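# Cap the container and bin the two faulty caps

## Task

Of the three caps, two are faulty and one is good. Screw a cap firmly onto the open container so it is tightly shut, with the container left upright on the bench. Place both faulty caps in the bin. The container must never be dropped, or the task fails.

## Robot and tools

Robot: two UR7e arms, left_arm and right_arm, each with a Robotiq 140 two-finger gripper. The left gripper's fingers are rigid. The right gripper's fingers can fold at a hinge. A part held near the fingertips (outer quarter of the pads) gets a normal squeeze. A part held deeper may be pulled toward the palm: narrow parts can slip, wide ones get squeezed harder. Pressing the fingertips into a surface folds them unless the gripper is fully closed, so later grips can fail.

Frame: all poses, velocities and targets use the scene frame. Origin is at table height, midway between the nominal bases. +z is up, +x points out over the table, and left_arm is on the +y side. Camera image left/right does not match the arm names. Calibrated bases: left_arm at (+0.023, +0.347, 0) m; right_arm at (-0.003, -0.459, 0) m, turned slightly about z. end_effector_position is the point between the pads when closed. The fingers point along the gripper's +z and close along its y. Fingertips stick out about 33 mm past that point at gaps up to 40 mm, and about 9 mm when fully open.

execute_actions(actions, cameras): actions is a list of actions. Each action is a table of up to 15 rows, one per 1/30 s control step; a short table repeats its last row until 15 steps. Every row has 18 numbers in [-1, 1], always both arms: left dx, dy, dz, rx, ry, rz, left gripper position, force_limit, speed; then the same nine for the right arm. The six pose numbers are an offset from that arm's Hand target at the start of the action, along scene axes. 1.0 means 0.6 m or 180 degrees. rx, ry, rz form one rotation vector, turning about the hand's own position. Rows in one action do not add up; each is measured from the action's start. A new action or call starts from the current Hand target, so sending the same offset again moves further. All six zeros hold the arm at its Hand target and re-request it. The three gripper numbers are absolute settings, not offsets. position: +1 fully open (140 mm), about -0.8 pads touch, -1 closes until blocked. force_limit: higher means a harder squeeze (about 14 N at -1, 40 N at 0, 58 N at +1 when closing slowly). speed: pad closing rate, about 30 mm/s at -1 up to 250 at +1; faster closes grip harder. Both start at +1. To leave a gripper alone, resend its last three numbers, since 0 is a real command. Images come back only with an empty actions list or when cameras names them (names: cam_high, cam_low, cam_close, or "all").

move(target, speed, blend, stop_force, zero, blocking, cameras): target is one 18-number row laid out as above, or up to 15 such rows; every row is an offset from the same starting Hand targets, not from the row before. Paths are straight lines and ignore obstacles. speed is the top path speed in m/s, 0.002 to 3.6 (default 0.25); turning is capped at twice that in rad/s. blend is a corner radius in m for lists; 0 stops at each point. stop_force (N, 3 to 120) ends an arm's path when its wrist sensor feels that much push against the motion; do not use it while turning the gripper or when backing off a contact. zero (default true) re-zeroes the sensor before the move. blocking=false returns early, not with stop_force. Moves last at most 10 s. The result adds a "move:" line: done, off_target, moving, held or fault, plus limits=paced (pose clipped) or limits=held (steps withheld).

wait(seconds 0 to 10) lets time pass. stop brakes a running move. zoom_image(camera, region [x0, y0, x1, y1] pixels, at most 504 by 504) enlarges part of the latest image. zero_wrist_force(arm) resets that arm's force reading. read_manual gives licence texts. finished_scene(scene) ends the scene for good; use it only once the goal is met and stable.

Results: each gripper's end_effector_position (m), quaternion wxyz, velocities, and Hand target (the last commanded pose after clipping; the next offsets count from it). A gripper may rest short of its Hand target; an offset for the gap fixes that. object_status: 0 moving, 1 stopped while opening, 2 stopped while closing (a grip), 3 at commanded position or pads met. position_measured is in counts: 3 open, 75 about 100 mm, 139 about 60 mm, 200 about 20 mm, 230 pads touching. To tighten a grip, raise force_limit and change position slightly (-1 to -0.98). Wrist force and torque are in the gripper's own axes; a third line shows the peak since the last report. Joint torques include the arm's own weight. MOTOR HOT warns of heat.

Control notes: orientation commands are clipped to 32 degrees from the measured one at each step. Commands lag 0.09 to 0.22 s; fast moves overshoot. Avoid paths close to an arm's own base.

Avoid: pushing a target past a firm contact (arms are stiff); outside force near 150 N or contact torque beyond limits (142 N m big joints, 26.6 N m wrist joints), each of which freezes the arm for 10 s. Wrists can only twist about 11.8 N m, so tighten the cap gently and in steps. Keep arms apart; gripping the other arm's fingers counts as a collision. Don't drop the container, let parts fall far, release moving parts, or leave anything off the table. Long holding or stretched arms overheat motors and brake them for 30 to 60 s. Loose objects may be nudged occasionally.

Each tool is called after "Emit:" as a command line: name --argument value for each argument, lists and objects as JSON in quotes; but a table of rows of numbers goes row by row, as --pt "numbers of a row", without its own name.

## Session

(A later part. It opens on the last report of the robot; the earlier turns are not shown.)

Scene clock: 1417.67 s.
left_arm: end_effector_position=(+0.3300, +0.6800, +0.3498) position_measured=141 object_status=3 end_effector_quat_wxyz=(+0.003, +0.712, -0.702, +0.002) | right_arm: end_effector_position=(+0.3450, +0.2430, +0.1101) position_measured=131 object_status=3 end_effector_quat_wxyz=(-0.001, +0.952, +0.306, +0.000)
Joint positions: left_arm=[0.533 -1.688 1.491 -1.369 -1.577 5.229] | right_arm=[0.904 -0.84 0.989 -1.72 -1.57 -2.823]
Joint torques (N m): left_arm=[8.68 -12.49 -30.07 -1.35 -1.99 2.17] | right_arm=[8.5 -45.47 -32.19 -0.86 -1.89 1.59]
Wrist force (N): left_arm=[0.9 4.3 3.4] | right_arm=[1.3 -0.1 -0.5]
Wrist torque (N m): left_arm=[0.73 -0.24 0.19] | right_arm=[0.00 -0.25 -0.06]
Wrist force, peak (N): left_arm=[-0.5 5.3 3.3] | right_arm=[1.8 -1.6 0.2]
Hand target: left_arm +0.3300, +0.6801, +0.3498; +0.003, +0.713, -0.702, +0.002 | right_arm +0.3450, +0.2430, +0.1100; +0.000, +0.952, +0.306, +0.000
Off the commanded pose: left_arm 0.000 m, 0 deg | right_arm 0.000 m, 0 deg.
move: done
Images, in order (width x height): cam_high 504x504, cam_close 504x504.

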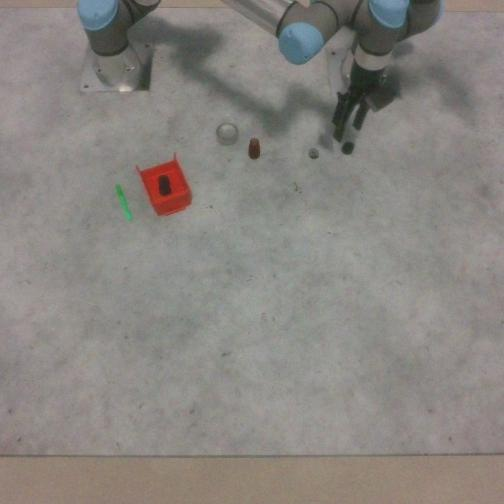

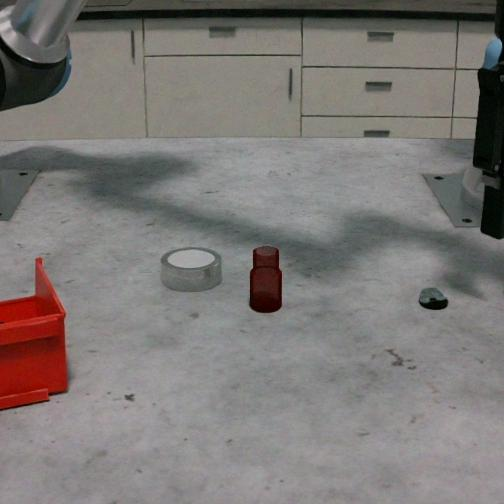

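Emit:
move --target '[0,0,0,0,0,0,-0.1,-1,-0.5, 0,0.0067,-0.08,0,0,0,-0.02,-1,0]' --speed 0.15 --cameras '["cam_high"]'

Emit:
zoom_image --camera "cam_high" --region '[310, 100, 380, 170]'

Scene clock: 1442.33 s.
left_arm: end_effector_position=(+0.3300, +0.6801, +0.3498) position_measured=141 object_status=3 end_effector_quat_wxyz=(+0.003, +0.713, -0.702, +0.002) | right_arm: end_effector_position=(+0.3450, +0.2470, +0.0622) position_measured=131 object_status=3 end_effector_quat_wxyz=(+0.000, +0.952, +0.306, +0.000)
Joint positions: left_arm=[0.533 -1.688 1.491 -1.369 -1.577 5.229] | right_arm=[0.907 -0.804 1.05 -1.817 -1.57 -2.82]
Joint torques (N m): left_arm=[7.73 -11.16 -30.11 -1.47 -2.09 2.06] | right_arm=[8.06 -45.64 -15.48 -4.59 0.79 1.59]
Wrist force (N): left_arm=[0.8 3.9 3.3] | right_arm=[1.1 -0.2 -0.6]
Wrist torque (N m): left_arm=[0.65 -0.22 0.18] | right_arm=[-0.03 -0.24 -0.05]
Wrist force, peak (N): left_arm=[0.9 4.5 3.8] | right_arm=[1.3 -0.1 -1.8]
Hand target: left_arm +0.3300, +0.6801, +0.3498; +0.003, +0.713, -0.702, +0.002 | right_arm +0.3450, +0.2470, +0.0620; +0.000, +0.952, +0.306, +0.000
Off the commanded pose: left_arm 0.000 m, 0 deg | right_arm 0.000 m, 0 deg.
move: done
Images, in order (width x height): cam_high 504x504.

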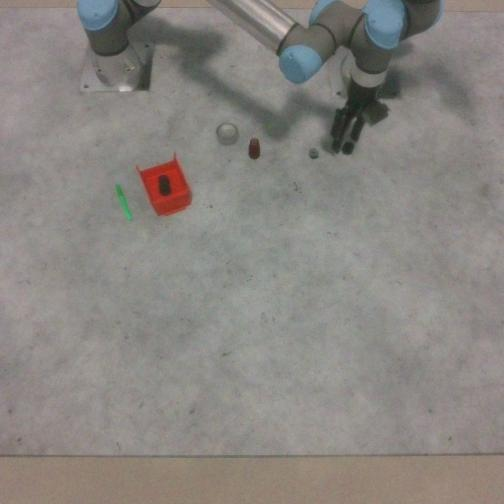

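Scaled by 7.200 from the camera's 504x504 image, which has a finer 720x720 frame.

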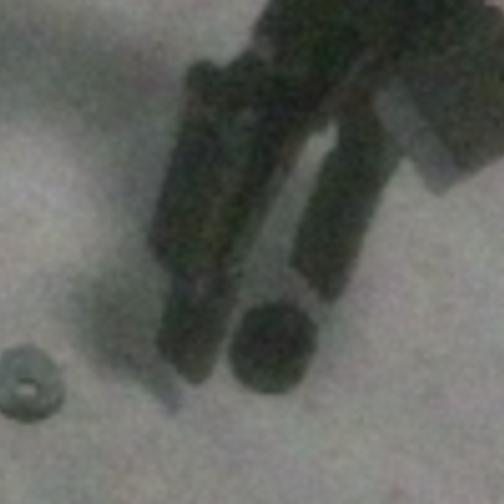

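Emit:
move --target '[0,0,0,0,0,0,-0.1,-1,-0.5, -0.0105,0.0155,-0.005,0,0,0,-0.02,-1,0]' --speed 0.15 --cameras '["cam_high"]'

Emit:
zoom_image --camera "cam_high" --region '[310, 100, 380, 170]'

Scene clock: 1458.57 s.
left_arm: end_effector_position=(+0.3300, +0.6801, +0.3498) position_measured=141 object_status=3 end_effector_quat_wxyz=(+0.003, +0.713, -0.702, +0.002) | right_arm: end_effector_position=(+0.3388, +0.2562, +0.0591) position_measured=131 object_status=3 end_effector_quat_wxyz=(-0.001, +0.952, +0.306, +0.000)
Joint positions: left_arm=[0.533 -1.688 1.491 -1.369 -1.577 5.229] | right_arm=[0.921 -0.788 1.028 -1.812 -1.57 -2.807]
Joint torques (N m): left_arm=[8.11 -11.48 -29.36 -1.47 -2.12 2.03] | right_arm=[9.27 -46.46 -30.77 -1.09 0.71 1.87]
Wrist force (N): left_arm=[0.8 4.4 3.6] | right_arm=[1.1 0.0 -0.8]
Wrist torque (N m): left_arm=[0.75 -0.23 0.18] | right_arm=[0.02 -0.22 -0.06]
Wrist force, peak (N): left_arm=[0.9 4.8 3.6] | right_arm=[1.6 0.0 -0.4]
Hand target: left_arm +0.3300, +0.6801, +0.3498; +0.003, +0.713, -0.702, +0.002 | right_arm +0.3387, +0.2563, +0.0590; +0.000, +0.952, +0.306, +0.000
Off the commanded pose: left_arm 0.000 m, 0 deg | right_arm 0.000 m, 0 deg.
move: done
Images, in order (width x height): cam_high 504x504.

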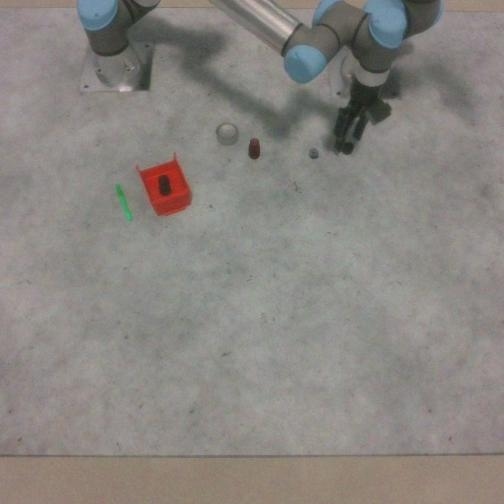

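Scaled by 7.200 from the camera's 504x504 image, which has a finer 720x720 frame.

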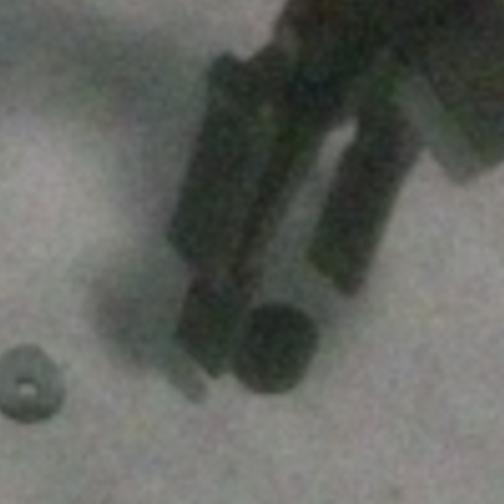

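Emit:
move --target '[0,0,0,0,0,0,-0.1,-1,-0.5, -0.003,0.004,-0.0317,0,0,0,-0.02,-1,0]' --speed 0.05 --stop_force 5 --cameras '["cam_high"]'

Emit:
zoom_image --camera "cam_high" --region '[310, 100, 380, 170]'

Scene clock: 1469.03 s.
left_arm: end_effector_position=(+0.3300, +0.6801, +0.3498) position_measured=141 object_status=3 end_effector_quat_wxyz=(+0.003, +0.713, -0.702, +0.002) | right_arm: end_effector_position=(+0.3369, +0.2587, +0.0400) position_measured=131 object_status=3 end_effector_quat_wxyz=(+0.000, +0.952, +0.306, +0.000)
Joint positions: left_arm=[0.533 -1.688 1.491 -1.369 -1.577 5.229] | right_arm=[0.925 -0.77 1.047 -1.849 -1.57 -2.803]
Joint torques (N m): left_arm=[8.11 -13 -29.74 -1.66 -1.93 2.01] | right_arm=[8.81 -46.07 -16.18 -4.71 -1.38 1.61]
Wrist force (N): left_arm=[1.0 4.2 3.4] | right_arm=[1.1 -0.1 -0.6]
Wrist torque (N m): left_arm=[0.71 -0.27 0.19] | right_arm=[-0.01 -0.22 -0.06]
Wrist force, peak (N): left_arm=[0.6 4.8 3.6] | right_arm=[1.5 -0.2 -0.3]
Hand target: left_arm +0.3300, +0.6801, +0.3498; +0.003, +0.713, -0.702, +0.002 | right_arm +0.3369, +0.2587, +0.0400; +0.000, +0.952, +0.306, +0.000
Off the commanded pose: left_arm 0.000 m, 0 deg | right_arm 0.000 m, 0 deg.
move: done
Images, in order (width x height): cam_high 504x504.

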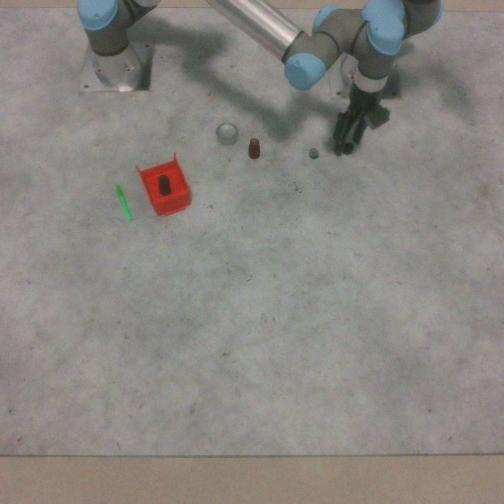

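Scaled by 7.200 from the camera's 504x504 image, which has a finer 720x720 frame.

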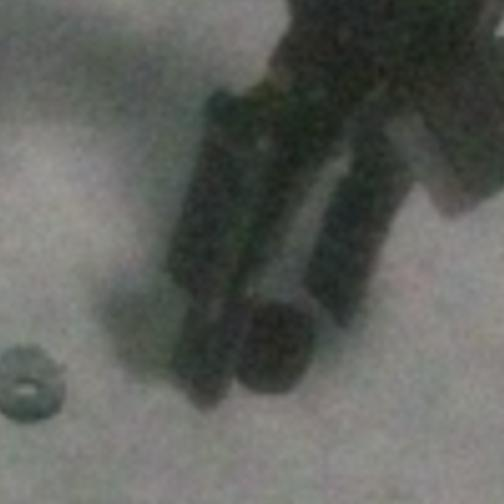

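Emit:
move --pt "0 0 0 0 0 0 -0.1 -1 -0.5 0 0 0 0 0 0 -1 -1 -1" --pt "0 0 0 0 0 0 -0.1 -1 -0.5 0 0 0.2 0 0 0 -1 -1 -1" --pt "0.3667 -0.7167 -0.033 0 0 -0.305 -0.1 -1 -0.5 0.3052 -0.6312 0.3992 0 0 0 -1 -1 -1" --speed '[0.2,0.2,0.3]' --blend '[0,0.03,0]' --cameras '["cam_close"]'

Scene clock: 1485.17 s.
left_arm: end_effector_position=(+0.5500, +0.2502, +0.3300) position_measured=141 object_status=3 end_effector_quat_wxyz=(-0.004, -0.309, +0.951, -0.001) | right_arm: end_effector_position=(+0.5199, -0.1199, +0.2795) position_measured=184 object_status=2 end_effector_quat_wxyz=(+0.000, +0.952, +0.306, +0.000)
Joint positions: left_arm=[-0.429 -1.494 1.353 -1.425 -1.577 5.225] | right_arm=[0.324 -1.293 1.243 -1.522 -1.57 -3.404]
Joint torques (N m): left_arm=[-6.65 -19.33 -28.9 -1.17 1.53 1.95] | right_arm=[-7.64 -50.04 -32.5 -0.96 2.18 -1.77]
Wrist force (N): left_arm=[1.0 3.9 3.1] | right_arm=[1.1 -0.3 -0.4]
Wrist torque (N m): left_arm=[0.64 -0.29 0.21] | right_arm=[-0.02 -0.24 0.05]
Wrist force, peak (N): left_arm=[-0.8 5.1 3.4] | right_arm=[0.0 0.4 -5.2]
Hand target: left_arm +0.5501, +0.2501, +0.3300; -0.004, -0.309, +0.951, -0.001 | right_arm +0.5200, -0.1200, +0.2795; +0.000, +0.952, +0.306, +0.000
Off the commanded pose: left_arm 0.000 m, 0 deg | right_arm 0.000 m, 0 deg.
move: done
Images, in order (width x height): cam_close 504x504.

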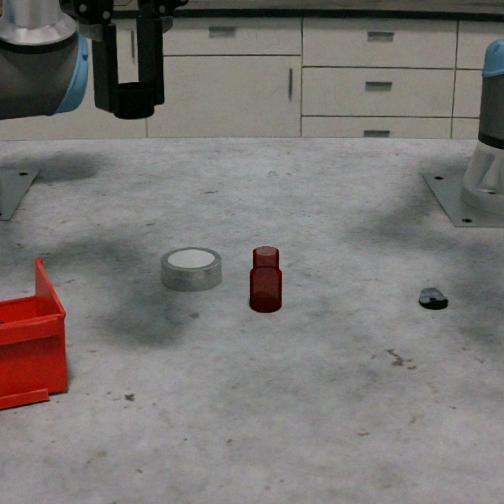

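Emit:
move --pt "-0.1748 -0.4437 -0.1333 -0.5362 0.0882 0.3839 -0.1 -1 -0.5 0 0 0 0 0 0 -1 -1 -1" --pt "-0.0782 -0.5792 -0.1332 -0.5362 0.0882 0.3839 -0.1 -1 -0.5 0 0 0 0 0 0 -1 -1 -1" --pt "-0.0782 -0.5792 -0.1332 -0.5362 0.0882 0.3839 -1 -1 -1 0 0 0 0 0 0 -1 -1 -1" --speed '[0.35,0.15,0.15]' --cameras '["cam_close"]'

Scene clock: 1508.97 s.
left_arm: end_effector_position=(+0.5032, -0.0974, +0.2501) position_measured=184 object_status=0 end_effector_quat_wxyz=(+0.326, +0.627, -0.322, +0.630) | right_arm: end_effector_position=(+0.5200, -0.1200, +0.2795) position_measured=184 object_status=2 end_effector_quat_wxyz=(+0.000, +0.952, +0.306, +0.000)
Joint positions: left_arm=[-0.952 -1.023 2.313 -4.437 -1.569 3.139] | right_arm=[0.323 -1.293 1.243 -1.522 -1.57 -3.404]
Joint torques (N m): left_arm=[-12.35 -23.68 -14.98 -1.68 -2.16 0.41] | right_arm=[-1.68 -47.01 -32.8 -6.74 2.03 -1.39]
Wrist force (N): left_arm=[-1.4 -7.0 -2.0] | right_arm=[-9.7 3.0 -0.8]
Wrist torque (N m): left_arm=[0.63 0.19 -0.15] | right_arm=[-0.05 -0.05 0.08]
Wrist force, peak (N): left_arm=[-2.4 -8.4 0.3] | right_arm=[-10.3 2.1 -0.8]
Hand target: left_arm +0.5031, -0.0975, +0.2501; +0.326, +0.627, -0.322, +0.630 | right_arm +0.5200, -0.1200, +0.2795; +0.000, +0.952, +0.306, +0.000
Off the commanded pose: left_arm 0.000 m, 0 deg | right_arm 0.000 m, 0 deg.
move: done
Images, in order (width x height): cam_close 504x504.

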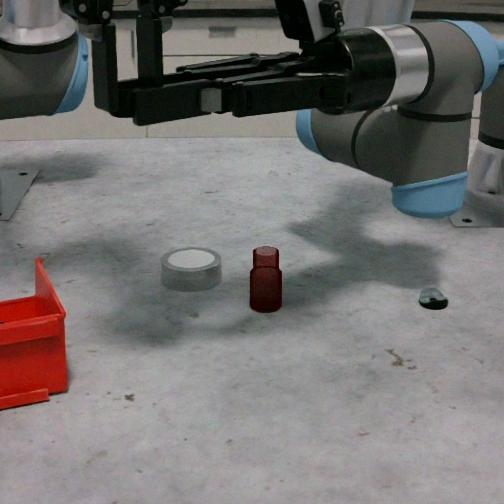

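Now right opens and raises, then left flips.

Emit:
move --pt "0 0 0 0 0 0 -1 -1 -1 0 0 0 0 0 0 -0.27 -1 -0.5" --pt "0 0 0 0 0 0 -1 -1 -1 0 0 0.15 0 0 0 -0.27 -1 -0.5" --pt "0 0 0 -0.2905 0.407 0 -1 -1 -1 0 0 0.15 0 0 0 -0.27 -1 -0.5" --pt "0 0 0 -0.5795 0.8115 0 -1 -1 -1 0 0 0.15 0 0 0 -0.27 -1 -0.5" --speed '[0.2,0.2,0.35,0.35]' --blend '[0,0,0.02,0]' --cameras '["cam_close"]'

Scene clock: 1521.40 s.
left_arm: end_effector_position=(+0.5031, -0.0975, +0.2501) position_measured=184 object_status=2 end_effector_quat_wxyz=(+0.628, +0.326, +0.630, -0.320) | right_arm: end_effector_position=(+0.5200, -0.1200, +0.3695) position_measured=163 object_status=3 end_effector_quat_wxyz=(+0.000, +0.952, +0.306, +0.000)
Joint positions: left_arm=[-0.955 -1.036 2.318 -4.417 -1.564 0.006] | right_arm=[0.324 -1.252 0.955 -1.275 -1.57 -3.404]
Joint torques (N m): left_arm=[7.84 -35.92 -14.8 -1.02 -2.04 -2.44] | right_arm=[8.69 -28.49 -30.54 -1.13 -1.77 1.66]
Wrist force (N): left_arm=[4.3 5.2 -1.8] | right_arm=[1.8 -0.2 -0.6]
Wrist torque (N m): left_arm=[1.16 -0.52 0.49] | right_arm=[-0.02 -0.36 0.02]
Wrist force, peak (N): left_arm=[-2.4 -8.9 -2.6] | right_arm=[-11.7 3.2 -1.0]
Hand target: left_arm +0.5031, -0.0975, +0.2501; +0.628, +0.326, +0.630, -0.320 | right_arm +0.5200, -0.1200, +0.3695; +0.000, +0.952, +0.306, +0.000
Off the commanded pose: left_arm 0.000 m, 0 deg | right_arm 0.000 m, 0 deg.
move: done
Images, in order (width x height): cam_close 504x504.

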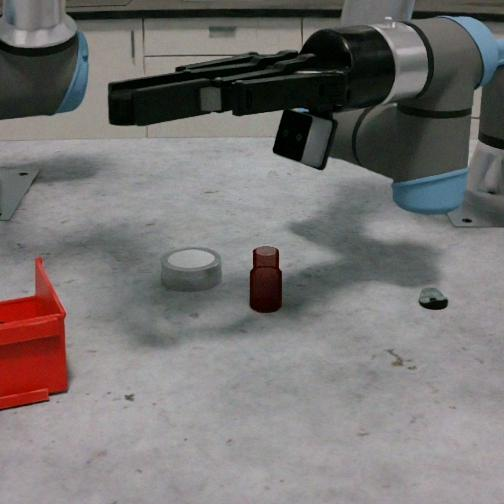

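Emit:
move --pt "0 0 0 -0.0016 0.0022 0 -1 -1 -1 0 0 -0.1467 0 0 0 -0.27 -1 -0.5" --pt "0 0 0 -0.0016 0.0022 0 -1 -1 -1 0 0 -0.1467 0 0 0 -1 -1 -1" --pt "0 0 0 -0.0016 0.0022 0 -0.1 -1 -0.5 0 0 -0.1467 0 0 0 -1 -1 -1" --pt "-0.0967 0.1355 0 -0.0016 0.0022 0 -0.1 -1 -0.5 0 0 -0.1467 0 0 0 -1 -1 -1" --speed 0.18 --cameras '["cam_close"]'

Scene clock: 1534.40 s.
left_arm: end_effector_position=(+0.4452, -0.0163, +0.2501) position_measured=141 object_status=3 end_effector_quat_wxyz=(+0.627, +0.323, +0.631, -0.323) | right_arm: end_effector_position=(+0.5200, -0.1200, +0.2815) position_measured=184 object_status=2 end_effector_quat_wxyz=(+0.000, +0.952, +0.306, +0.000)
Joint positions: left_arm=[-0.957 -1.107 2.58 -4.609 -1.562 -0.003] | right_arm=[0.324 -1.292 1.238 -1.516 -1.57 -3.404]
Joint torques (N m): left_arm=[-5.73 -28.89 2.6 -4.49 2.42 -2.3] | right_arm=[9.83 -38.15 -19.38 -0.69 0.72 -1.08]
Wrist force (N): left_arm=[4.9 5.9 -2.2] | right_arm=[1.9 -0.4 -0.5]
Wrist torque (N m): left_arm=[1.32 -0.66 0.49] | right_arm=[-0.05 -0.40 0.00]
Wrist force, peak (N): left_arm=[7.8 6.2 -5.3] | right_arm=[1.6 2.6 -3.0]
Hand target: left_arm +0.4451, -0.0162, +0.2501; +0.627, +0.323, +0.631, -0.323 | right_arm +0.5200, -0.1200, +0.2815; +0.000, +0.952, +0.306, +0.000
Off the commanded pose: left_arm 0.000 m, 0 deg | right_arm 0.000 m, 0 deg.
move: done
Images, in order (width x height): cam_close 504x504.

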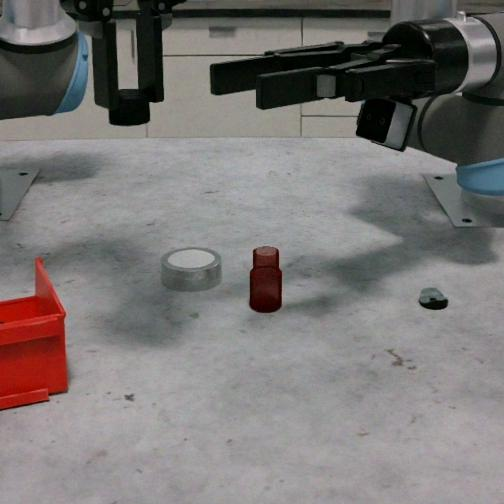

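Emit:
move --pt "0.175 0.4433 0.133 0.0891 0.537 0.3853 -0.1 -1 -0.5 -0.2 -0.1333 -0.0525 0 0 0.85 -1 -1 -1" --pt "-0.124 0.0257 -0.0835 0.0895 0.9395 0.0936 -0.1 -1 -0.5 -0.2 -0.1333 -0.0525 0 0 0.85 -1 -1 -1" --pt "-0.124 0.0257 -0.3335 0.0895 0.9395 0.0936 -0.1 -1 -0.5 -0.2 -0.1333 -0.0525 0 0 0.85 -1 -1 -1" --speed '[0.35,0.35,0.2]' --cameras '["cam_close"]'

Emit:
zoom_image --camera "cam_close" --region '[200, 180, 340, 320]'

Scene clock: 1554.60 s.
left_arm: end_effector_position=(+0.3707, -0.0007, +0.0501) position_measured=141 object_status=3 end_effector_quat_wxyz=(-0.571, -0.296, +0.732, -0.224) | right_arm: end_effector_position=(+0.4000, -0.2000, +0.2500) position_measured=184 object_status=2 end_effector_quat_wxyz=(+0.000, -0.075, +0.997, +0.000)
Joint positions: left_arm=[-0.473 -0.934 1.798 -1.519 -2.724 -0.622] | right_arm=[0.254 -1.644 1.708 -1.634 -1.572 -6.144]
Joint torques (N m): left_arm=[-6.53 -33.79 -7.33 -2.73 -3.33 -2.53] | right_arm=[-9.68 -34.85 -17.11 -4.79 1.98 -1.33]
Wrist force (N): left_arm=[-1.7 2.8 1.4] | right_arm=[1.7 -0.5 -0.5]
Wrist torque (N m): left_arm=[0.56 0.12 0.11] | right_arm=[-0.07 -0.36 0.05]
Wrist force, peak (N): left_arm=[5.1 6.1 -2.1] | right_arm=[2.2 -0.3 -0.8]
Hand target: left_arm +0.3707, -0.0007, +0.0500; -0.571, -0.296, +0.732, -0.224 | right_arm +0.4000, -0.2000, +0.2500; +0.000, -0.075, +0.997, +0.000
Off the commanded pose: left_arm 0.000 m, 0 deg | right_arm 0.000 m, 0 deg.
move: done
Images, in order (width x height): cam_close 504x504.

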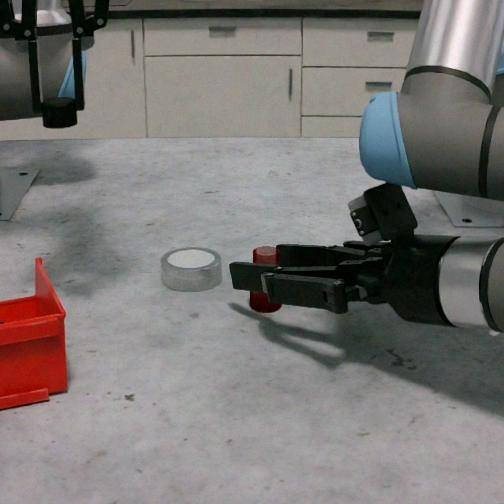

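Scaled by 3.600 from the camera's 504x504 image, which has a finer 720x720 frame.

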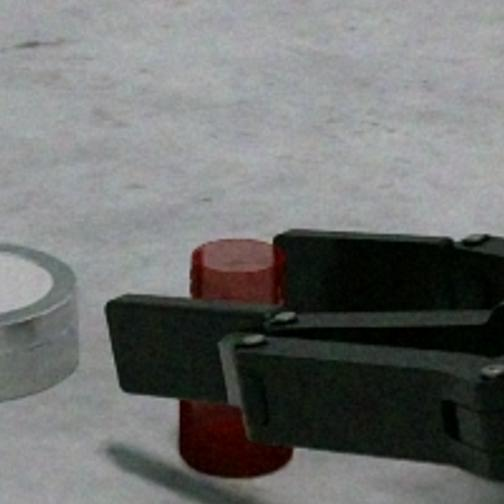

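Emit:
move --pt "0.0002 -0.0003 -0.0425 0 0 0 -0.1 -1 -0.5 0 0 0 0 0 0 -1 -1 -1" --pt "0.0002 -0.0003 -0.0425 0 0 0 -1 -1 -1 0 0 0 0 0 0 -1 -1 -1" --pt "0.0002 -0.0003 -0.0425 0 0 0 -0.98 1 -1 -0.0687 0.312 -0.1833 0 0 0 -1 -1 -1" --pt "0.0002 -0.0003 -0.0425 0 0 0 -0.98 1 -1 -0.0687 0.312 -0.2417 0 0 0 -1 -1 -1" --speed '[0.06,0.06,0.25,0.1]' --cameras '["cam_close"]'

Emit:
zoom_image --camera "cam_close" --region '[200, 180, 340, 320]'

Scene clock: 1581.03 s.
left_arm: end_effector_position=(+0.3708, -0.0009, +0.0245) position_measured=185 object_status=2 end_effector_quat_wxyz=(-0.571, -0.296, +0.732, -0.224) | right_arm: end_effector_position=(+0.3588, -0.0128, +0.1052) position_measured=184 object_status=2 end_effector_quat_wxyz=(+0.000, -0.075, +0.997, +0.000)
Joint positions: left_arm=[-0.473 -0.886 1.803 -1.572 -2.724 -0.622] | right_arm=[0.62 -1.332 1.75 -1.988 -1.571 -5.778]
Joint torques (N m): left_arm=[-6.74 -34.35 -7.4 -1.88 0.83 -2.42] | right_arm=[5.24 -23.94 -12.94 -4.55 -0.56 0.76]
Wrist force (N): left_arm=[5.7 3.2 -2.7] | right_arm=[1.6 0.0 -0.3]
Wrist torque (N m): left_arm=[0.66 0.07 0.17] | right_arm=[0.03 -0.33 -0.06]
Wrist force, peak (N): left_arm=[7.1 3.0 -2.7] | right_arm=[1.9 -1.6 -1.5]
Hand target: left_arm +0.3708, -0.0009, +0.0245; -0.571, -0.296, +0.732, -0.224 | right_arm +0.3588, -0.0128, +0.1050; +0.000, -0.075, +0.997, +0.000
Off the commanded pose: left_arm 0.000 m, 0 deg | right_arm 0.000 m, 0 deg.
move: done
Images, in order (width x height): cam_close 504x504.

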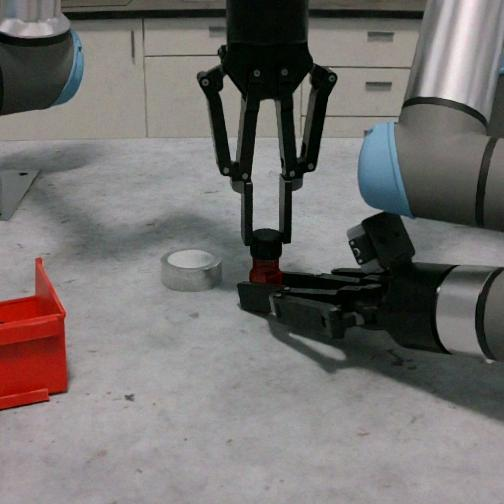

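Scaled by 3.600 from the camera's 504x504 image, which has a finer 720x720 frame.

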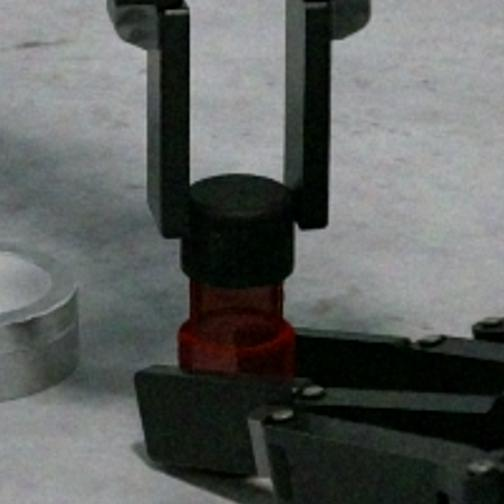

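Emit:
move --target '[0,0,0,0,0,0,-0.98,1,-1, 0,0,-0.035,0,0,0,-1,-1,-1]' --speed 0.01 --stop_force 4 --cameras '["cam_close"]'

Emit:
zoom_image --camera "cam_close" --region '[200, 180, 340, 320]'

Scene clock: 1591.30 s.
left_arm: end_effector_position=(+0.3708, -0.0009, +0.0245) position_measured=185 object_status=2 end_effector_quat_wxyz=(-0.571, -0.296, +0.732, -0.224) | right_arm: end_effector_position=(+0.3588, -0.0128, +0.0942) position_measured=184 object_status=2 end_effector_quat_wxyz=(+0.000, -0.075, +0.997, +0.000)
Joint positions: left_arm=[-0.473 -0.886 1.803 -1.572 -2.724 -0.622] | right_arm=[0.62 -1.321 1.767 -2.015 -1.571 -5.778]
Joint torques (N m): left_arm=[-5.95 -34.42 -8.21 -1.05 0.79 -2.36] | right_arm=[-1.91 -46.63 -30.12 -0.87 1.21 1.29]
Wrist force (N): left_arm=[5.3 3.6 -2.0] | right_arm=[1.6 -0.2 -0.4]
Wrist torque (N m): left_arm=[0.59 0.06 0.15] | right_arm=[-0.03 -0.31 -0.05]
Wrist force, peak (N): left_arm=[5.8 4.1 -5.6] | right_arm=[3.6 -2.0 -8.5]
Hand target: left_arm +0.3708, -0.0009, +0.0245; -0.571, -0.296, +0.732, -0.224 | right_arm +0.3588, -0.0128, +0.0942; +0.000, -0.075, +0.997, +0.000 (not the last commanded pose)
Off the commanded pose: left_arm 0.000 m, 0 deg | right_arm 0.010 m, 0 deg.
move: contact (right_arm)
Images, in order (width x height): cam_close 504x504.

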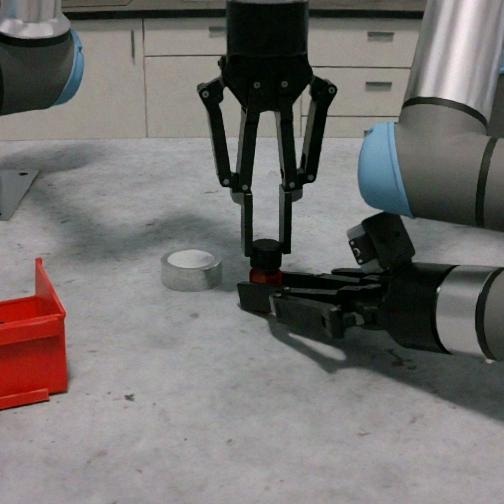

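Scaled by 3.600 from the camera's 504x504 image, which has a finer 720x720 frame.

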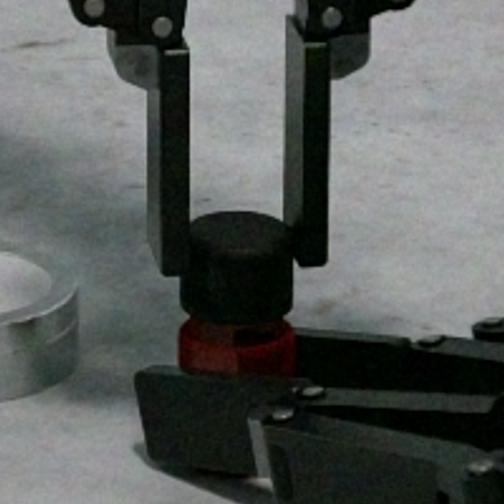

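Emit:
move --pt "0 0 0 0 0 0 -0.98 1 -1 0 0 0 0 0 0 -0.98 0 -1" --pt "0 0 0 0 0 0 -0.98 1 -1 0 0 -0.0012 0 0 -0.49 -0.98 0 -1" --pt "0 0 0 0 0 0 -0.98 1 -1 0 0 -0.0025 0 0 -0.98 -0.98 0 -1" --speed 0.5 --blend '[0,0.01,0]' --cameras '["cam_close"]'

Emit:
zoom_image --camera "cam_close" --region '[200, 180, 340, 320]'

Scene clock: 1605.97 s.
left_arm: end_effector_position=(+0.3708, -0.0009, +0.0245) position_measured=185 object_status=2 end_effector_quat_wxyz=(-0.571, -0.296, +0.732, -0.224) | right_arm: end_effector_position=(+0.3588, -0.0128, +0.0927) position_measured=187 object_status=2 end_effector_quat_wxyz=(+0.000, +0.994, +0.106, +0.000)
Joint positions: left_arm=[-0.473 -0.886 1.803 -1.572 -2.724 -0.622] | right_arm=[0.62 -1.321 1.771 -2.022 -1.57 -2.7]
Joint torques (N m): left_arm=[6.49 -34.27 -13.46 -3.89 0.11 -2.18] | right_arm=[16.36 -22.54 -26.01 2.69 1.39 2]
Wrist force (N): left_arm=[14.5 12.2 9.0] | right_arm=[18.5 3.5 1.3]
Wrist torque (N m): left_arm=[0.46 -0.32 0.58] | right_arm=[-0.23 -0.42 -0.18]
Wrist force, peak (N): left_arm=[15.2 13.9 10.9] | right_arm=[21.2 9.0 -2.4]
Hand target: left_arm +0.3708, -0.0009, +0.0245; -0.571, -0.296, +0.732, -0.224 | right_arm +0.3588, -0.0128, +0.0927; +0.000, +0.994, +0.106, +0.000
Off the commanded pose: left_arm 0.000 m, 0 deg | right_arm 0.000 m, 0 deg.
move: done
Images, in order (width x height): cam_close 504x504.

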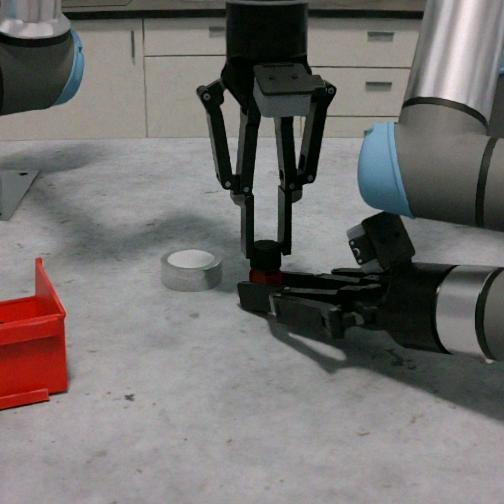

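Scaled by 3.600 from the camera's 504x504 image, which has a finer 720x720 frame.

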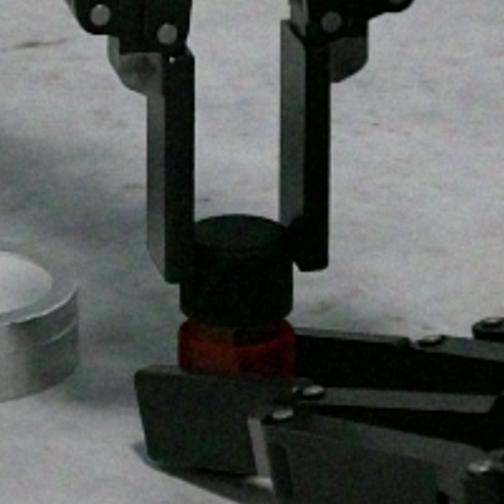

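Emit:
move --pt "0 0 0 0 0 0 -0.98 1 -1 0 0 0 0 0 0 -0.3 -1 -0.7" --pt "0 0 0 0 0 0 -0.98 1 -1 0.0011 0 0 0 0 0 -1 0 -1" --pt "0 0 0 0 0 0 -0.98 1 -1 0.0011 0 -0.0012 0 0 -0.49 -1 0 -1" --pt "0 0 0 0 0 0 -0.98 1 -1 0.0011 0 -0.0025 0 0 -0.98 -1 0 -1" --speed '[0.1,0.02,0.5,0.5]' --blend '[0,0,0.01,0]' --cameras '["cam_close"]'

Emit:
zoom_image --camera "cam_close" --region '[200, 180, 340, 320]'

Scene clock: 1630.23 s.
left_arm: end_effector_position=(+0.3708, -0.0009, +0.0245) position_measured=185 object_status=2 end_effector_quat_wxyz=(-0.571, -0.296, +0.732, -0.224) | right_arm: end_effector_position=(+0.3594, -0.0128, +0.0912) position_measured=187 object_status=2 end_effector_quat_wxyz=(+0.000, -0.137, +0.991, +0.000)
Joint positions: left_arm=[-0.473 -0.886 1.803 -1.572 -2.724 -0.622] | right_arm=[0.62 -1.317 1.77 -2.023 -1.571 0.379]
Joint torques (N m): left_arm=[-5.24 -34.22 -9.83 0.09 -2.06 -2.09] | right_arm=[9.87 -21.31 -27.99 -1.03 -1.27 1.98]
Wrist force (N): left_arm=[5.8 3.6 -1.7] | right_arm=[2.4 -1.9 -5.5]
Wrist torque (N m): left_arm=[0.58 0.05 0.26] | right_arm=[0.20 -0.39 -0.09]
Wrist force, peak (N): left_arm=[15.1 12.2 9.3] | right_arm=[19.1 3.4 2.1]
Hand target: left_arm +0.3708, -0.0009, +0.0245; -0.571, -0.296, +0.732, -0.224 | right_arm +0.3594, -0.0128, +0.0912; +0.000, -0.137, +0.991, +0.000
Off the commanded pose: left_arm 0.000 m, 0 deg | right_arm 0.000 m, 0 deg.
move: done
Images, in order (width x height): cam_close 504x504.

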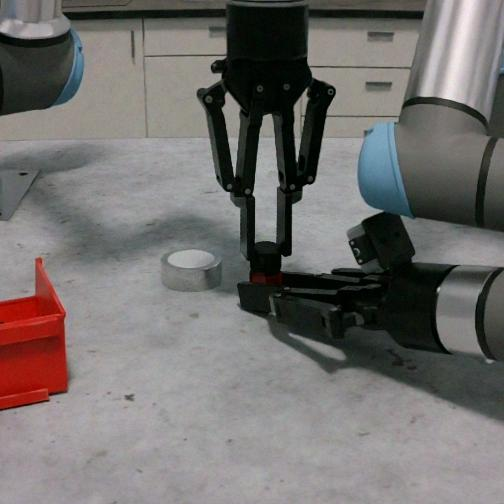

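Scaled by 3.600 from the camera's 504x504 image, which has a finer 720x720 frame.

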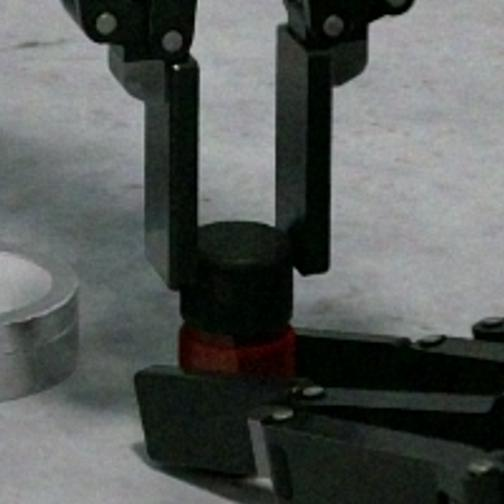

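Emit:
move --pt "0 0 0 0 0 0 -0.98 1 -1 0 0 -0.0012 0 0 -0.49 -1 0 -1" --pt "0 0 0 0 0 0 -0.98 1 -1 0 0 -0.0024 0 0 -0.98 -1 0 -1" --speed 0.5 --blend '[0.01,0]' --cameras '["cam_close"]'

Emit:
zoom_image --camera "cam_close" --region '[200, 180, 340, 320]'

Scene clock: 1642.83 s.
left_arm: end_effector_position=(+0.3708, -0.0009, +0.0245) position_measured=185 object_status=2 end_effector_quat_wxyz=(-0.571, -0.296, +0.732, -0.224) | right_arm: end_effector_position=(+0.3594, -0.0128, +0.0898) position_measured=187 object_status=2 end_effector_quat_wxyz=(+0.000, +0.986, +0.168, +0.000)
Joint positions: left_arm=[-0.473 -0.886 1.803 -1.572 -2.724 -0.622] | right_arm=[0.619 -1.317 1.774 -2.029 -1.57 3.457]
Joint torques (N m): left_arm=[-2.02 -34.81 -17.43 -0.27 -2.05 -2.02] | right_arm=[8.9 -22.95 -29.7 -0.79 -2.16 1.33]
Wrist force (N): left_arm=[6.2 3.0 -0.8] | right_arm=[1.6 0.2 -0.8]
Wrist torque (N m): left_arm=[0.54 0.05 0.17] | right_arm=[0.06 -0.34 -0.06]
Wrist force, peak (N): left_arm=[4.5 6.3 -4.6] | right_arm=[1.6 -6.0 -13.0]
Hand target: left_arm +0.3708, -0.0009, +0.0245; -0.571, -0.296, +0.732, -0.224 | right_arm +0.3594, -0.0128, +0.0898; +0.000, +0.986, +0.168, +0.000
Off the commanded pose: left_arm 0.000 m, 0 deg | right_arm 0.000 m, 0 deg.
move: done
Images, in order (width x height): cam_close 504x504.

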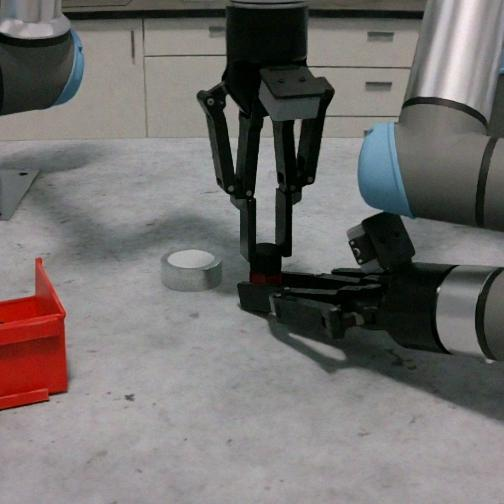

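Scaled by 3.600 from the camera's 504x504 image, which has a finer 720x720 frame.

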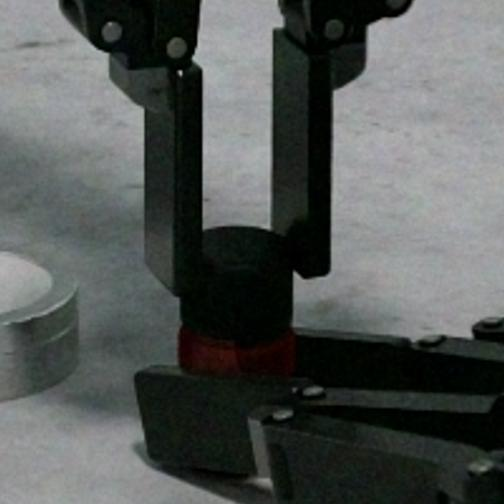

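Emit:
move --pt "0 0 0 0 0 0 -0.98 1 -1 0 0 -0.001 0 0 -0.42 -1 0 -1" --pt "0 0 0 0 0 0 -0.98 1 -1 0 0 -0.002 0 0 -0.84 -1 0 -1" --speed 0.5 --blend '[0.01,0]' --cameras '["cam_close"]'

Emit:
zoom_image --camera "cam_close" --region '[200, 180, 340, 320]'

Scene clock: 1656.47 s.
left_arm: end_effector_position=(+0.3708, -0.0009, +0.0245) position_measured=185 object_status=2 end_effector_quat_wxyz=(-0.571, -0.296, +0.732, -0.224) | right_arm: end_effector_position=(+0.3594, -0.0128, +0.0886) position_measured=187 object_status=2 end_effector_quat_wxyz=(+0.000, -0.408, +0.913, +0.000)
Joint positions: left_arm=[-0.473 -0.886 1.803 -1.572 -2.724 -0.622] | right_arm=[0.62 -1.315 1.774 -2.03 -1.572 6.097]
Joint torques (N m): left_arm=[1.85 -34.7 -18.77 -0.34 -1.72 -1.93] | right_arm=[8.72 -22.86 -28.27 -0.83 -1.78 1.68]
Wrist force (N): left_arm=[5.8 3.3 -0.8] | right_arm=[1.9 0.3 -0.9]
Wrist torque (N m): left_arm=[0.61 0.04 0.16] | right_arm=[0.08 -0.40 -0.06]
Wrist force, peak (N): left_arm=[5.8 4.9 -3.0] | right_arm=[2.3 3.3 -5.5]
Hand target: left_arm +0.3708, -0.0009, +0.0245; -0.571, -0.296, +0.732, -0.224 | right_arm +0.3594, -0.0128, +0.0886; +0.000, -0.408, +0.913, -0.001
Off the commanded pose: left_arm 0.000 m, 0 deg | right_arm 0.000 m, 0 deg.
move: done
Images, in order (width x height): cam_close 504x504.

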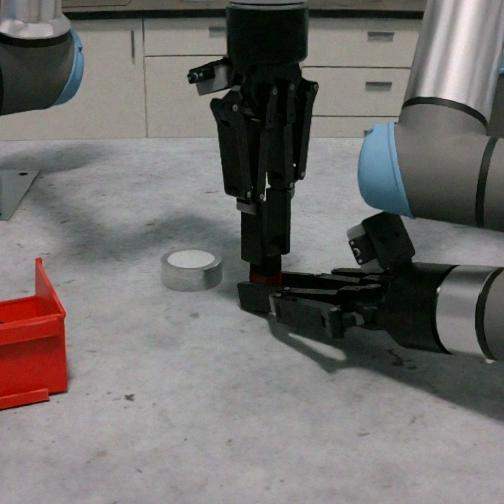

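Scaled by 3.600 from the camera's 504x504 image, which has a finer 720x720 frame.

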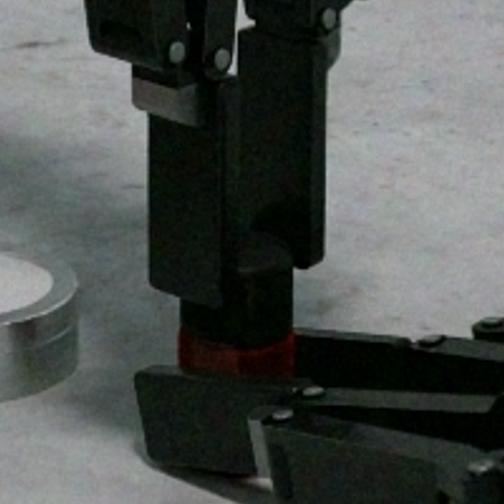

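Emit:
move --pt "0 0 0 0 0 0 -0.98 1 -1 0 0 0 0 0 0 -0.3 -1 -0.5" --pt "0 0 0 0 0 0 -0.98 1 -1 0 0 0 0 0 0.6 -0.3 -1 -0.5" --pt "0 0 0 0 0 0 -0.98 1 -1 0 0 0 0 0 -0.8 -0.3 -1 -0.5" --pt "0 0 0 0 0 0 -0.98 1 -1 0 0 -0.002 0 0 -0.2 -0.3 -1 -0.5" --pt "0 0 0 0 0 0 -0.98 1 -1 0 0 -0.003 0 0 0.3 -0.3 -1 -0.5" --pt "0 0 0 0 0 0 -0.98 1 -1 0 0 -0.003 0 0 0.3 -0.98 0 -1" --speed '[0.1,0.8,0.8,0.8,0.8,0.1]' --blend '[0,0.01,0.01,0.01,0,0]' --cameras '["cam_close"]'

Emit:
zoom_image --camera "cam_close" --region '[200, 180, 340, 320]'

Scene clock: 1686.83 s.
left_arm: end_effector_position=(+0.3708, -0.0009, +0.0245) position_measured=185 object_status=2 end_effector_quat_wxyz=(-0.571, -0.296, +0.732, -0.224) | right_arm: end_effector_position=(+0.3594, -0.0127, +0.0868) position_measured=186 object_status=0 end_effector_quat_wxyz=(+0.000, +0.778, -0.628, +0.001)
Joint positions: left_arm=[-0.473 -0.886 1.803 -1.572 -2.724 -0.622] | right_arm=[0.62 -1.313 1.778 -2.036 -1.572 -1.128]
Joint torques (N m): left_arm=[6.19 -34.56 -17.71 -0.55 -1.14 -1.81] | right_arm=[-9.82 -42.53 -27.6 -0.77 1.98 -1.46]
Wrist force (N): left_arm=[5.2 3.6 -2.0] | right_arm=[2.1 1.0 -7.4]
Wrist torque (N m): left_arm=[0.62 0.05 0.24] | right_arm=[0.02 -0.41 0.04]
Wrist force, peak (N): left_arm=[6.9 3.3 -0.4] | right_arm=[2.4 1.4 -8.3]
Hand target: left_arm +0.3708, -0.0009, +0.0245; -0.571, -0.296, +0.732, -0.224 | right_arm +0.3594, -0.0128, +0.0868; +0.000, +0.778, -0.628, +0.001
Off the commanded pose: left_arm 0.000 m, 0 deg | right_arm 0.000 m, 0 deg.
move: done
Images, in order (width x height): cam_close 504x504.

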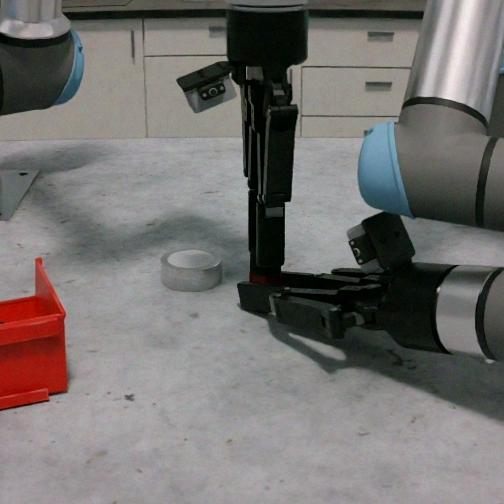

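Scaled by 3.600 from the camera's 504x504 image, which has a finer 720x720 frame.

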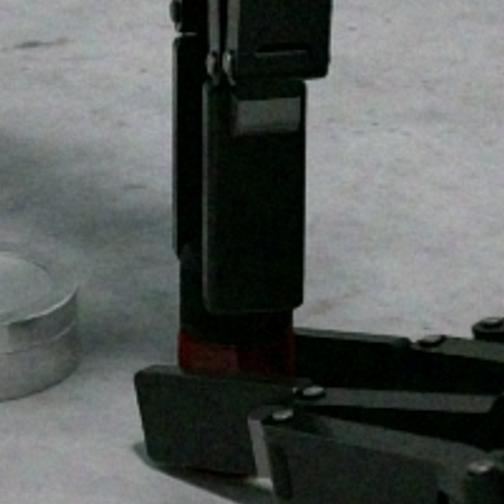

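Emit:
move --pt "0 0 0 0 0 0 -0.98 1 -1 0 0 -0.001 0 0 -0.49 -0.98 0 -1" --pt "0 0 0 0 0 0 -0.98 1 -1 0 0 -0.002 0 0 -0.98 -0.98 0 -1" --speed 0.5 --blend '[0.01,0]' --cameras '["cam_close"]'

Emit:
zoom_image --camera "cam_close" --region '[200, 180, 340, 320]'

Scene clock: 1697.37 s.
left_arm: end_effector_position=(+0.3708, -0.0009, +0.0245) position_measured=185 object_status=2 end_effector_quat_wxyz=(-0.571, -0.296, +0.732, -0.224) | right_arm: end_effector_position=(+0.3594, -0.0128, +0.0856) position_measured=186 object_status=2 end_effector_quat_wxyz=(-0.001, +0.603, +0.798, +0.000)
Joint positions: left_arm=[-0.473 -0.886 1.803 -1.572 -2.724 -0.622] | right_arm=[0.619 -1.312 1.779 -2.037 -1.57 1.949]
Joint torques (N m): left_arm=[0.12 -35.12 -17.73 -0.83 -0.98 -1.57] | right_arm=[8.06 -24.53 -30.4 -1.65 -1.91 2.37]
Wrist force (N): left_arm=[7.0 4.7 -2.1] | right_arm=[0.8 -1.0 0.3]
Wrist torque (N m): left_arm=[0.05 0.08 0.27] | right_arm=[0.15 -0.35 -0.56]
Wrist force, peak (N): left_arm=[6.7 8.2 -2.9] | right_arm=[4.2 -3.9 -17.6]
Hand target: left_arm +0.3708, -0.0009, +0.0245; -0.571, -0.296, +0.732, -0.224 | right_arm +0.3594, -0.0128, +0.0856; -0.001, +0.603, +0.797, +0.000
Off the commanded pose: left_arm 0.000 m, 0 deg | right_arm 0.000 m, 0 deg.
move: done
Images, in order (width x height): cam_close 504x504.

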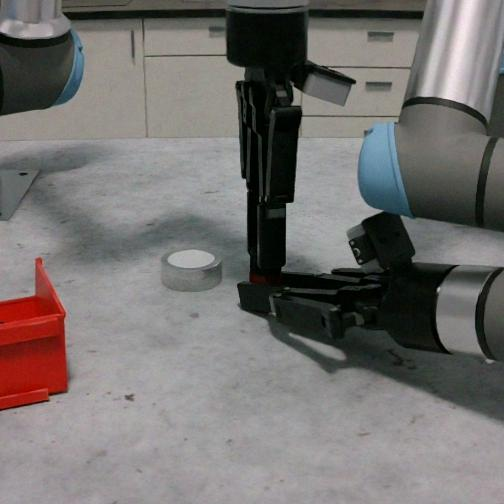

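Scaled by 3.600 from the camera's 504x504 image, which has a finer 720x720 frame.

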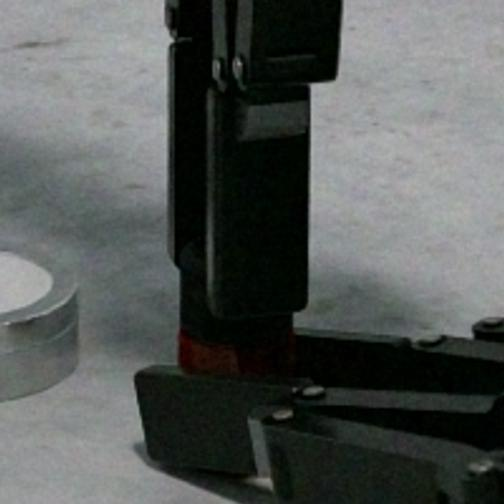

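Emit:
move --pt "0 0 0 0 0 0 -0.98 1 -1 0 0 0 0 0 0 -1 1 -1" --pt "0 0 0 0 0 0 -0.98 1 -1 0 0 -0.0003 0 0 -0.3 -1 1 -1" --speed 0.3 --cameras '["cam_close"]'

Emit:
zoom_image --camera "cam_close" --region '[200, 180, 340, 320]'

Scene clock: 1708.77 s.
left_arm: end_effector_position=(+0.3708, -0.0009, +0.0245) position_measured=185 object_status=2 end_effector_quat_wxyz=(-0.571, -0.296, +0.732, -0.224) | right_arm: end_effector_position=(+0.3594, -0.0128, +0.0854) position_measured=188 object_status=2 end_effector_quat_wxyz=(-0.001, +0.900, +0.437, +0.000)
Joint positions: left_arm=[-0.473 -0.886 1.803 -1.572 -2.724 -0.622] | right_arm=[0.619 -1.312 1.78 -2.039 -1.57 2.891]
Joint torques (N m): left_arm=[0.14 -35.49 -17.35 -0.89 -0.99 -1.66] | right_arm=[9.56 -21.93 -28.42 -0.39 -1.58 2.06]
Wrist force (N): left_arm=[4.4 4.8 0.0] | right_arm=[1.6 1.0 -2.8]
Wrist torque (N m): left_arm=[-0.05 0.07 0.41] | right_arm=[0.08 -0.37 -0.71]
Wrist force, peak (N): left_arm=[6.7 5.9 -4.0] | right_arm=[0.5 -3.3 -6.7]
Hand target: left_arm +0.3708, -0.0009, +0.0245; -0.571, -0.296, +0.732, -0.224 | right_arm +0.3594, -0.0128, +0.0854; -0.001, +0.900, +0.437, +0.000
Off the commanded pose: left_arm 0.000 m, 0 deg | right_arm 0.000 m, 0 deg.
move: done
Images, in order (width x height): cam_close 504x504.

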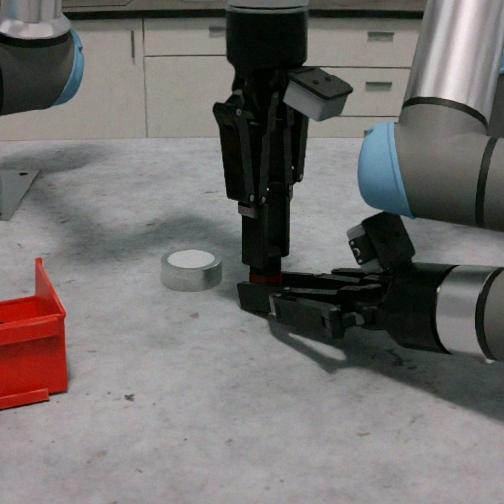

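Scaled by 3.600 from the camera's 504x504 image, which has a finer 720x720 frame.

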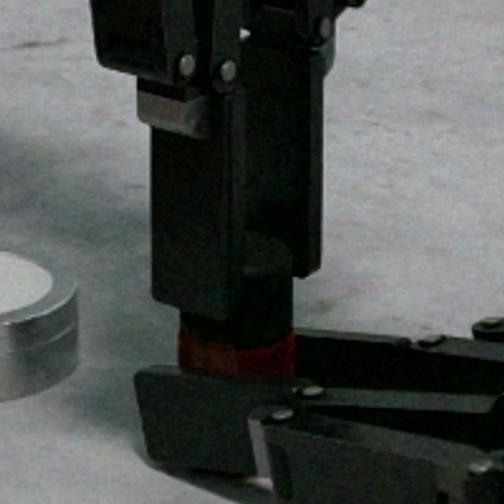

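Emit:
move --pt "0 0 0 0 0 0 -0.98 1 -1 0 0 0 0 0 0 -0.3 1 -0.7" --pt "0 0 0 0 0 0 -0.98 1 -1 0 0 0.09 0 0 0 -0.3 1 -0.7" --speed 0.15 --cameras '["cam_close"]'

Emit:
zoom_image --camera "cam_close" --region '[230, 220, 310, 300]'

Scene clock: 1717.80 s.
left_arm: end_effector_position=(+0.3708, -0.0009, +0.0245) position_measured=185 object_status=2 end_effector_quat_wxyz=(-0.571, -0.296, +0.732, -0.224) | right_arm: end_effector_position=(+0.3594, -0.0127, +0.1392) position_measured=167 object_status=3 end_effector_quat_wxyz=(-0.001, +0.900, +0.437, +0.000)
Joint positions: left_arm=[-0.473 -0.886 1.803 -1.572 -2.724 -0.622] | right_arm=[0.619 -1.362 1.695 -1.904 -1.57 2.892]
Joint torques (N m): left_arm=[7.33 -35.4 -16.34 -0.98 -0.62 -1.65] | right_arm=[-4.32 -46.74 -30.09 -0.95 -0.84 -1.05]
Wrist force (N): left_arm=[5.6 3.3 0.5] | right_arm=[1.7 0.1 -0.8]
Wrist torque (N m): left_arm=[0.49 0.08 0.15] | right_arm=[0.06 -0.36 -0.07]
Wrist force, peak (N): left_arm=[6.9 3.2 0.6] | right_arm=[1.1 1.3 -5.0]
Hand target: left_arm +0.3708, -0.0009, +0.0245; -0.571, -0.296, +0.732, -0.224 | right_arm +0.3594, -0.0128, +0.1394; -0.001, +0.900, +0.437, +0.000
Off the commanded pose: left_arm 0.000 m, 0 deg | right_arm 0.000 m, 0 deg.
move: done
Images, in order (width x height): cam_close 504x504.

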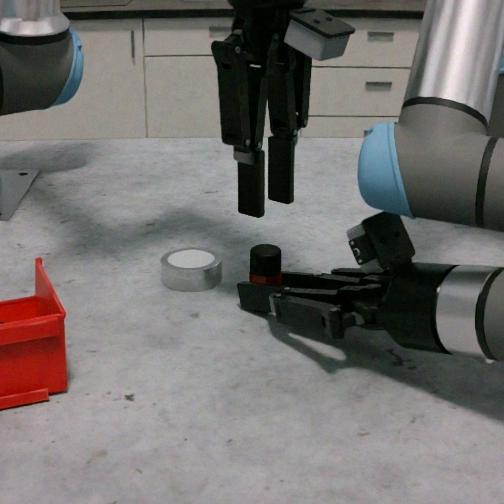

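Scaled by 6.300 from the camera's 504x504 image, which has a finer 720x720 frame.

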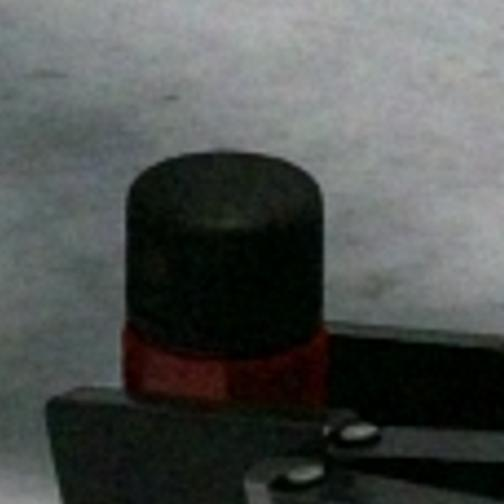

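Emit:
move --pt "0 0 0 0 0 0 -0.98 1 -1 0 0 -0.0922 0 0 0.1 -0.25 1 -0.7" --pt "0 0 0 0 0 0 -0.98 1 -1 0 0 -0.0922 0 0 0.1 -1 1 0.3" --pt "0 0 0 0 0 0 -0.98 1 -1 0 0 -0.0924 0 0 -0.25 -1 1 0.3" --speed '[0.12,0.2,0.25]' --cameras '["cam_close"]'

Scene clock: 1737.80 s.
left_arm: end_effector_position=(+0.3708, -0.0009, +0.0245) position_measured=185 object_status=2 end_effector_quat_wxyz=(-0.571, -0.296, +0.732, -0.224) | right_arm: end_effector_position=(+0.3594, -0.0127, +0.0840) position_measured=189 object_status=2 end_effector_quat_wxyz=(+0.000, +0.998, +0.059, +0.000)
Joint positions: left_arm=[-0.473 -0.886 1.803 -1.572 -2.724 -0.622] | right_arm=[0.619 -1.311 1.783 -2.044 -1.57 3.677]
Joint torques (N m): left_arm=[3.01 -34.45 -15.88 -1.35 -0.44 -1.63] | right_arm=[9.39 -22.17 -29.26 -1.23 -1.28 2.53]
Wrist force (N): left_arm=[3.9 5.4 -3.4] | right_arm=[1.6 2.8 -2.0]
Wrist torque (N m): left_arm=[-0.20 0.18 0.49] | right_arm=[0.09 -0.37 -0.88]
Wrist force, peak (N): left_arm=[5.1 6.1 -3.4] | right_arm=[-2.2 -1.5 -21.8]
Hand target: left_arm +0.3708, -0.0009, +0.0245; -0.571, -0.296, +0.732, -0.224 | right_arm +0.3594, -0.0128, +0.0839; +0.000, +0.998, +0.059, +0.000
Off the commanded pose: left_arm 0.000 m, 0 deg | right_arm 0.000 m, 0 deg.
move: done
Images, in order (width x height): cam_close 504x504.

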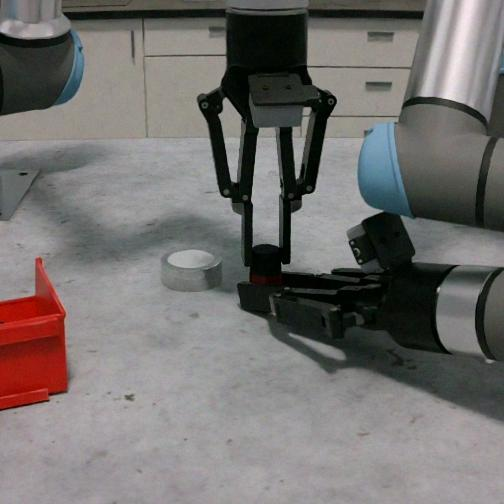

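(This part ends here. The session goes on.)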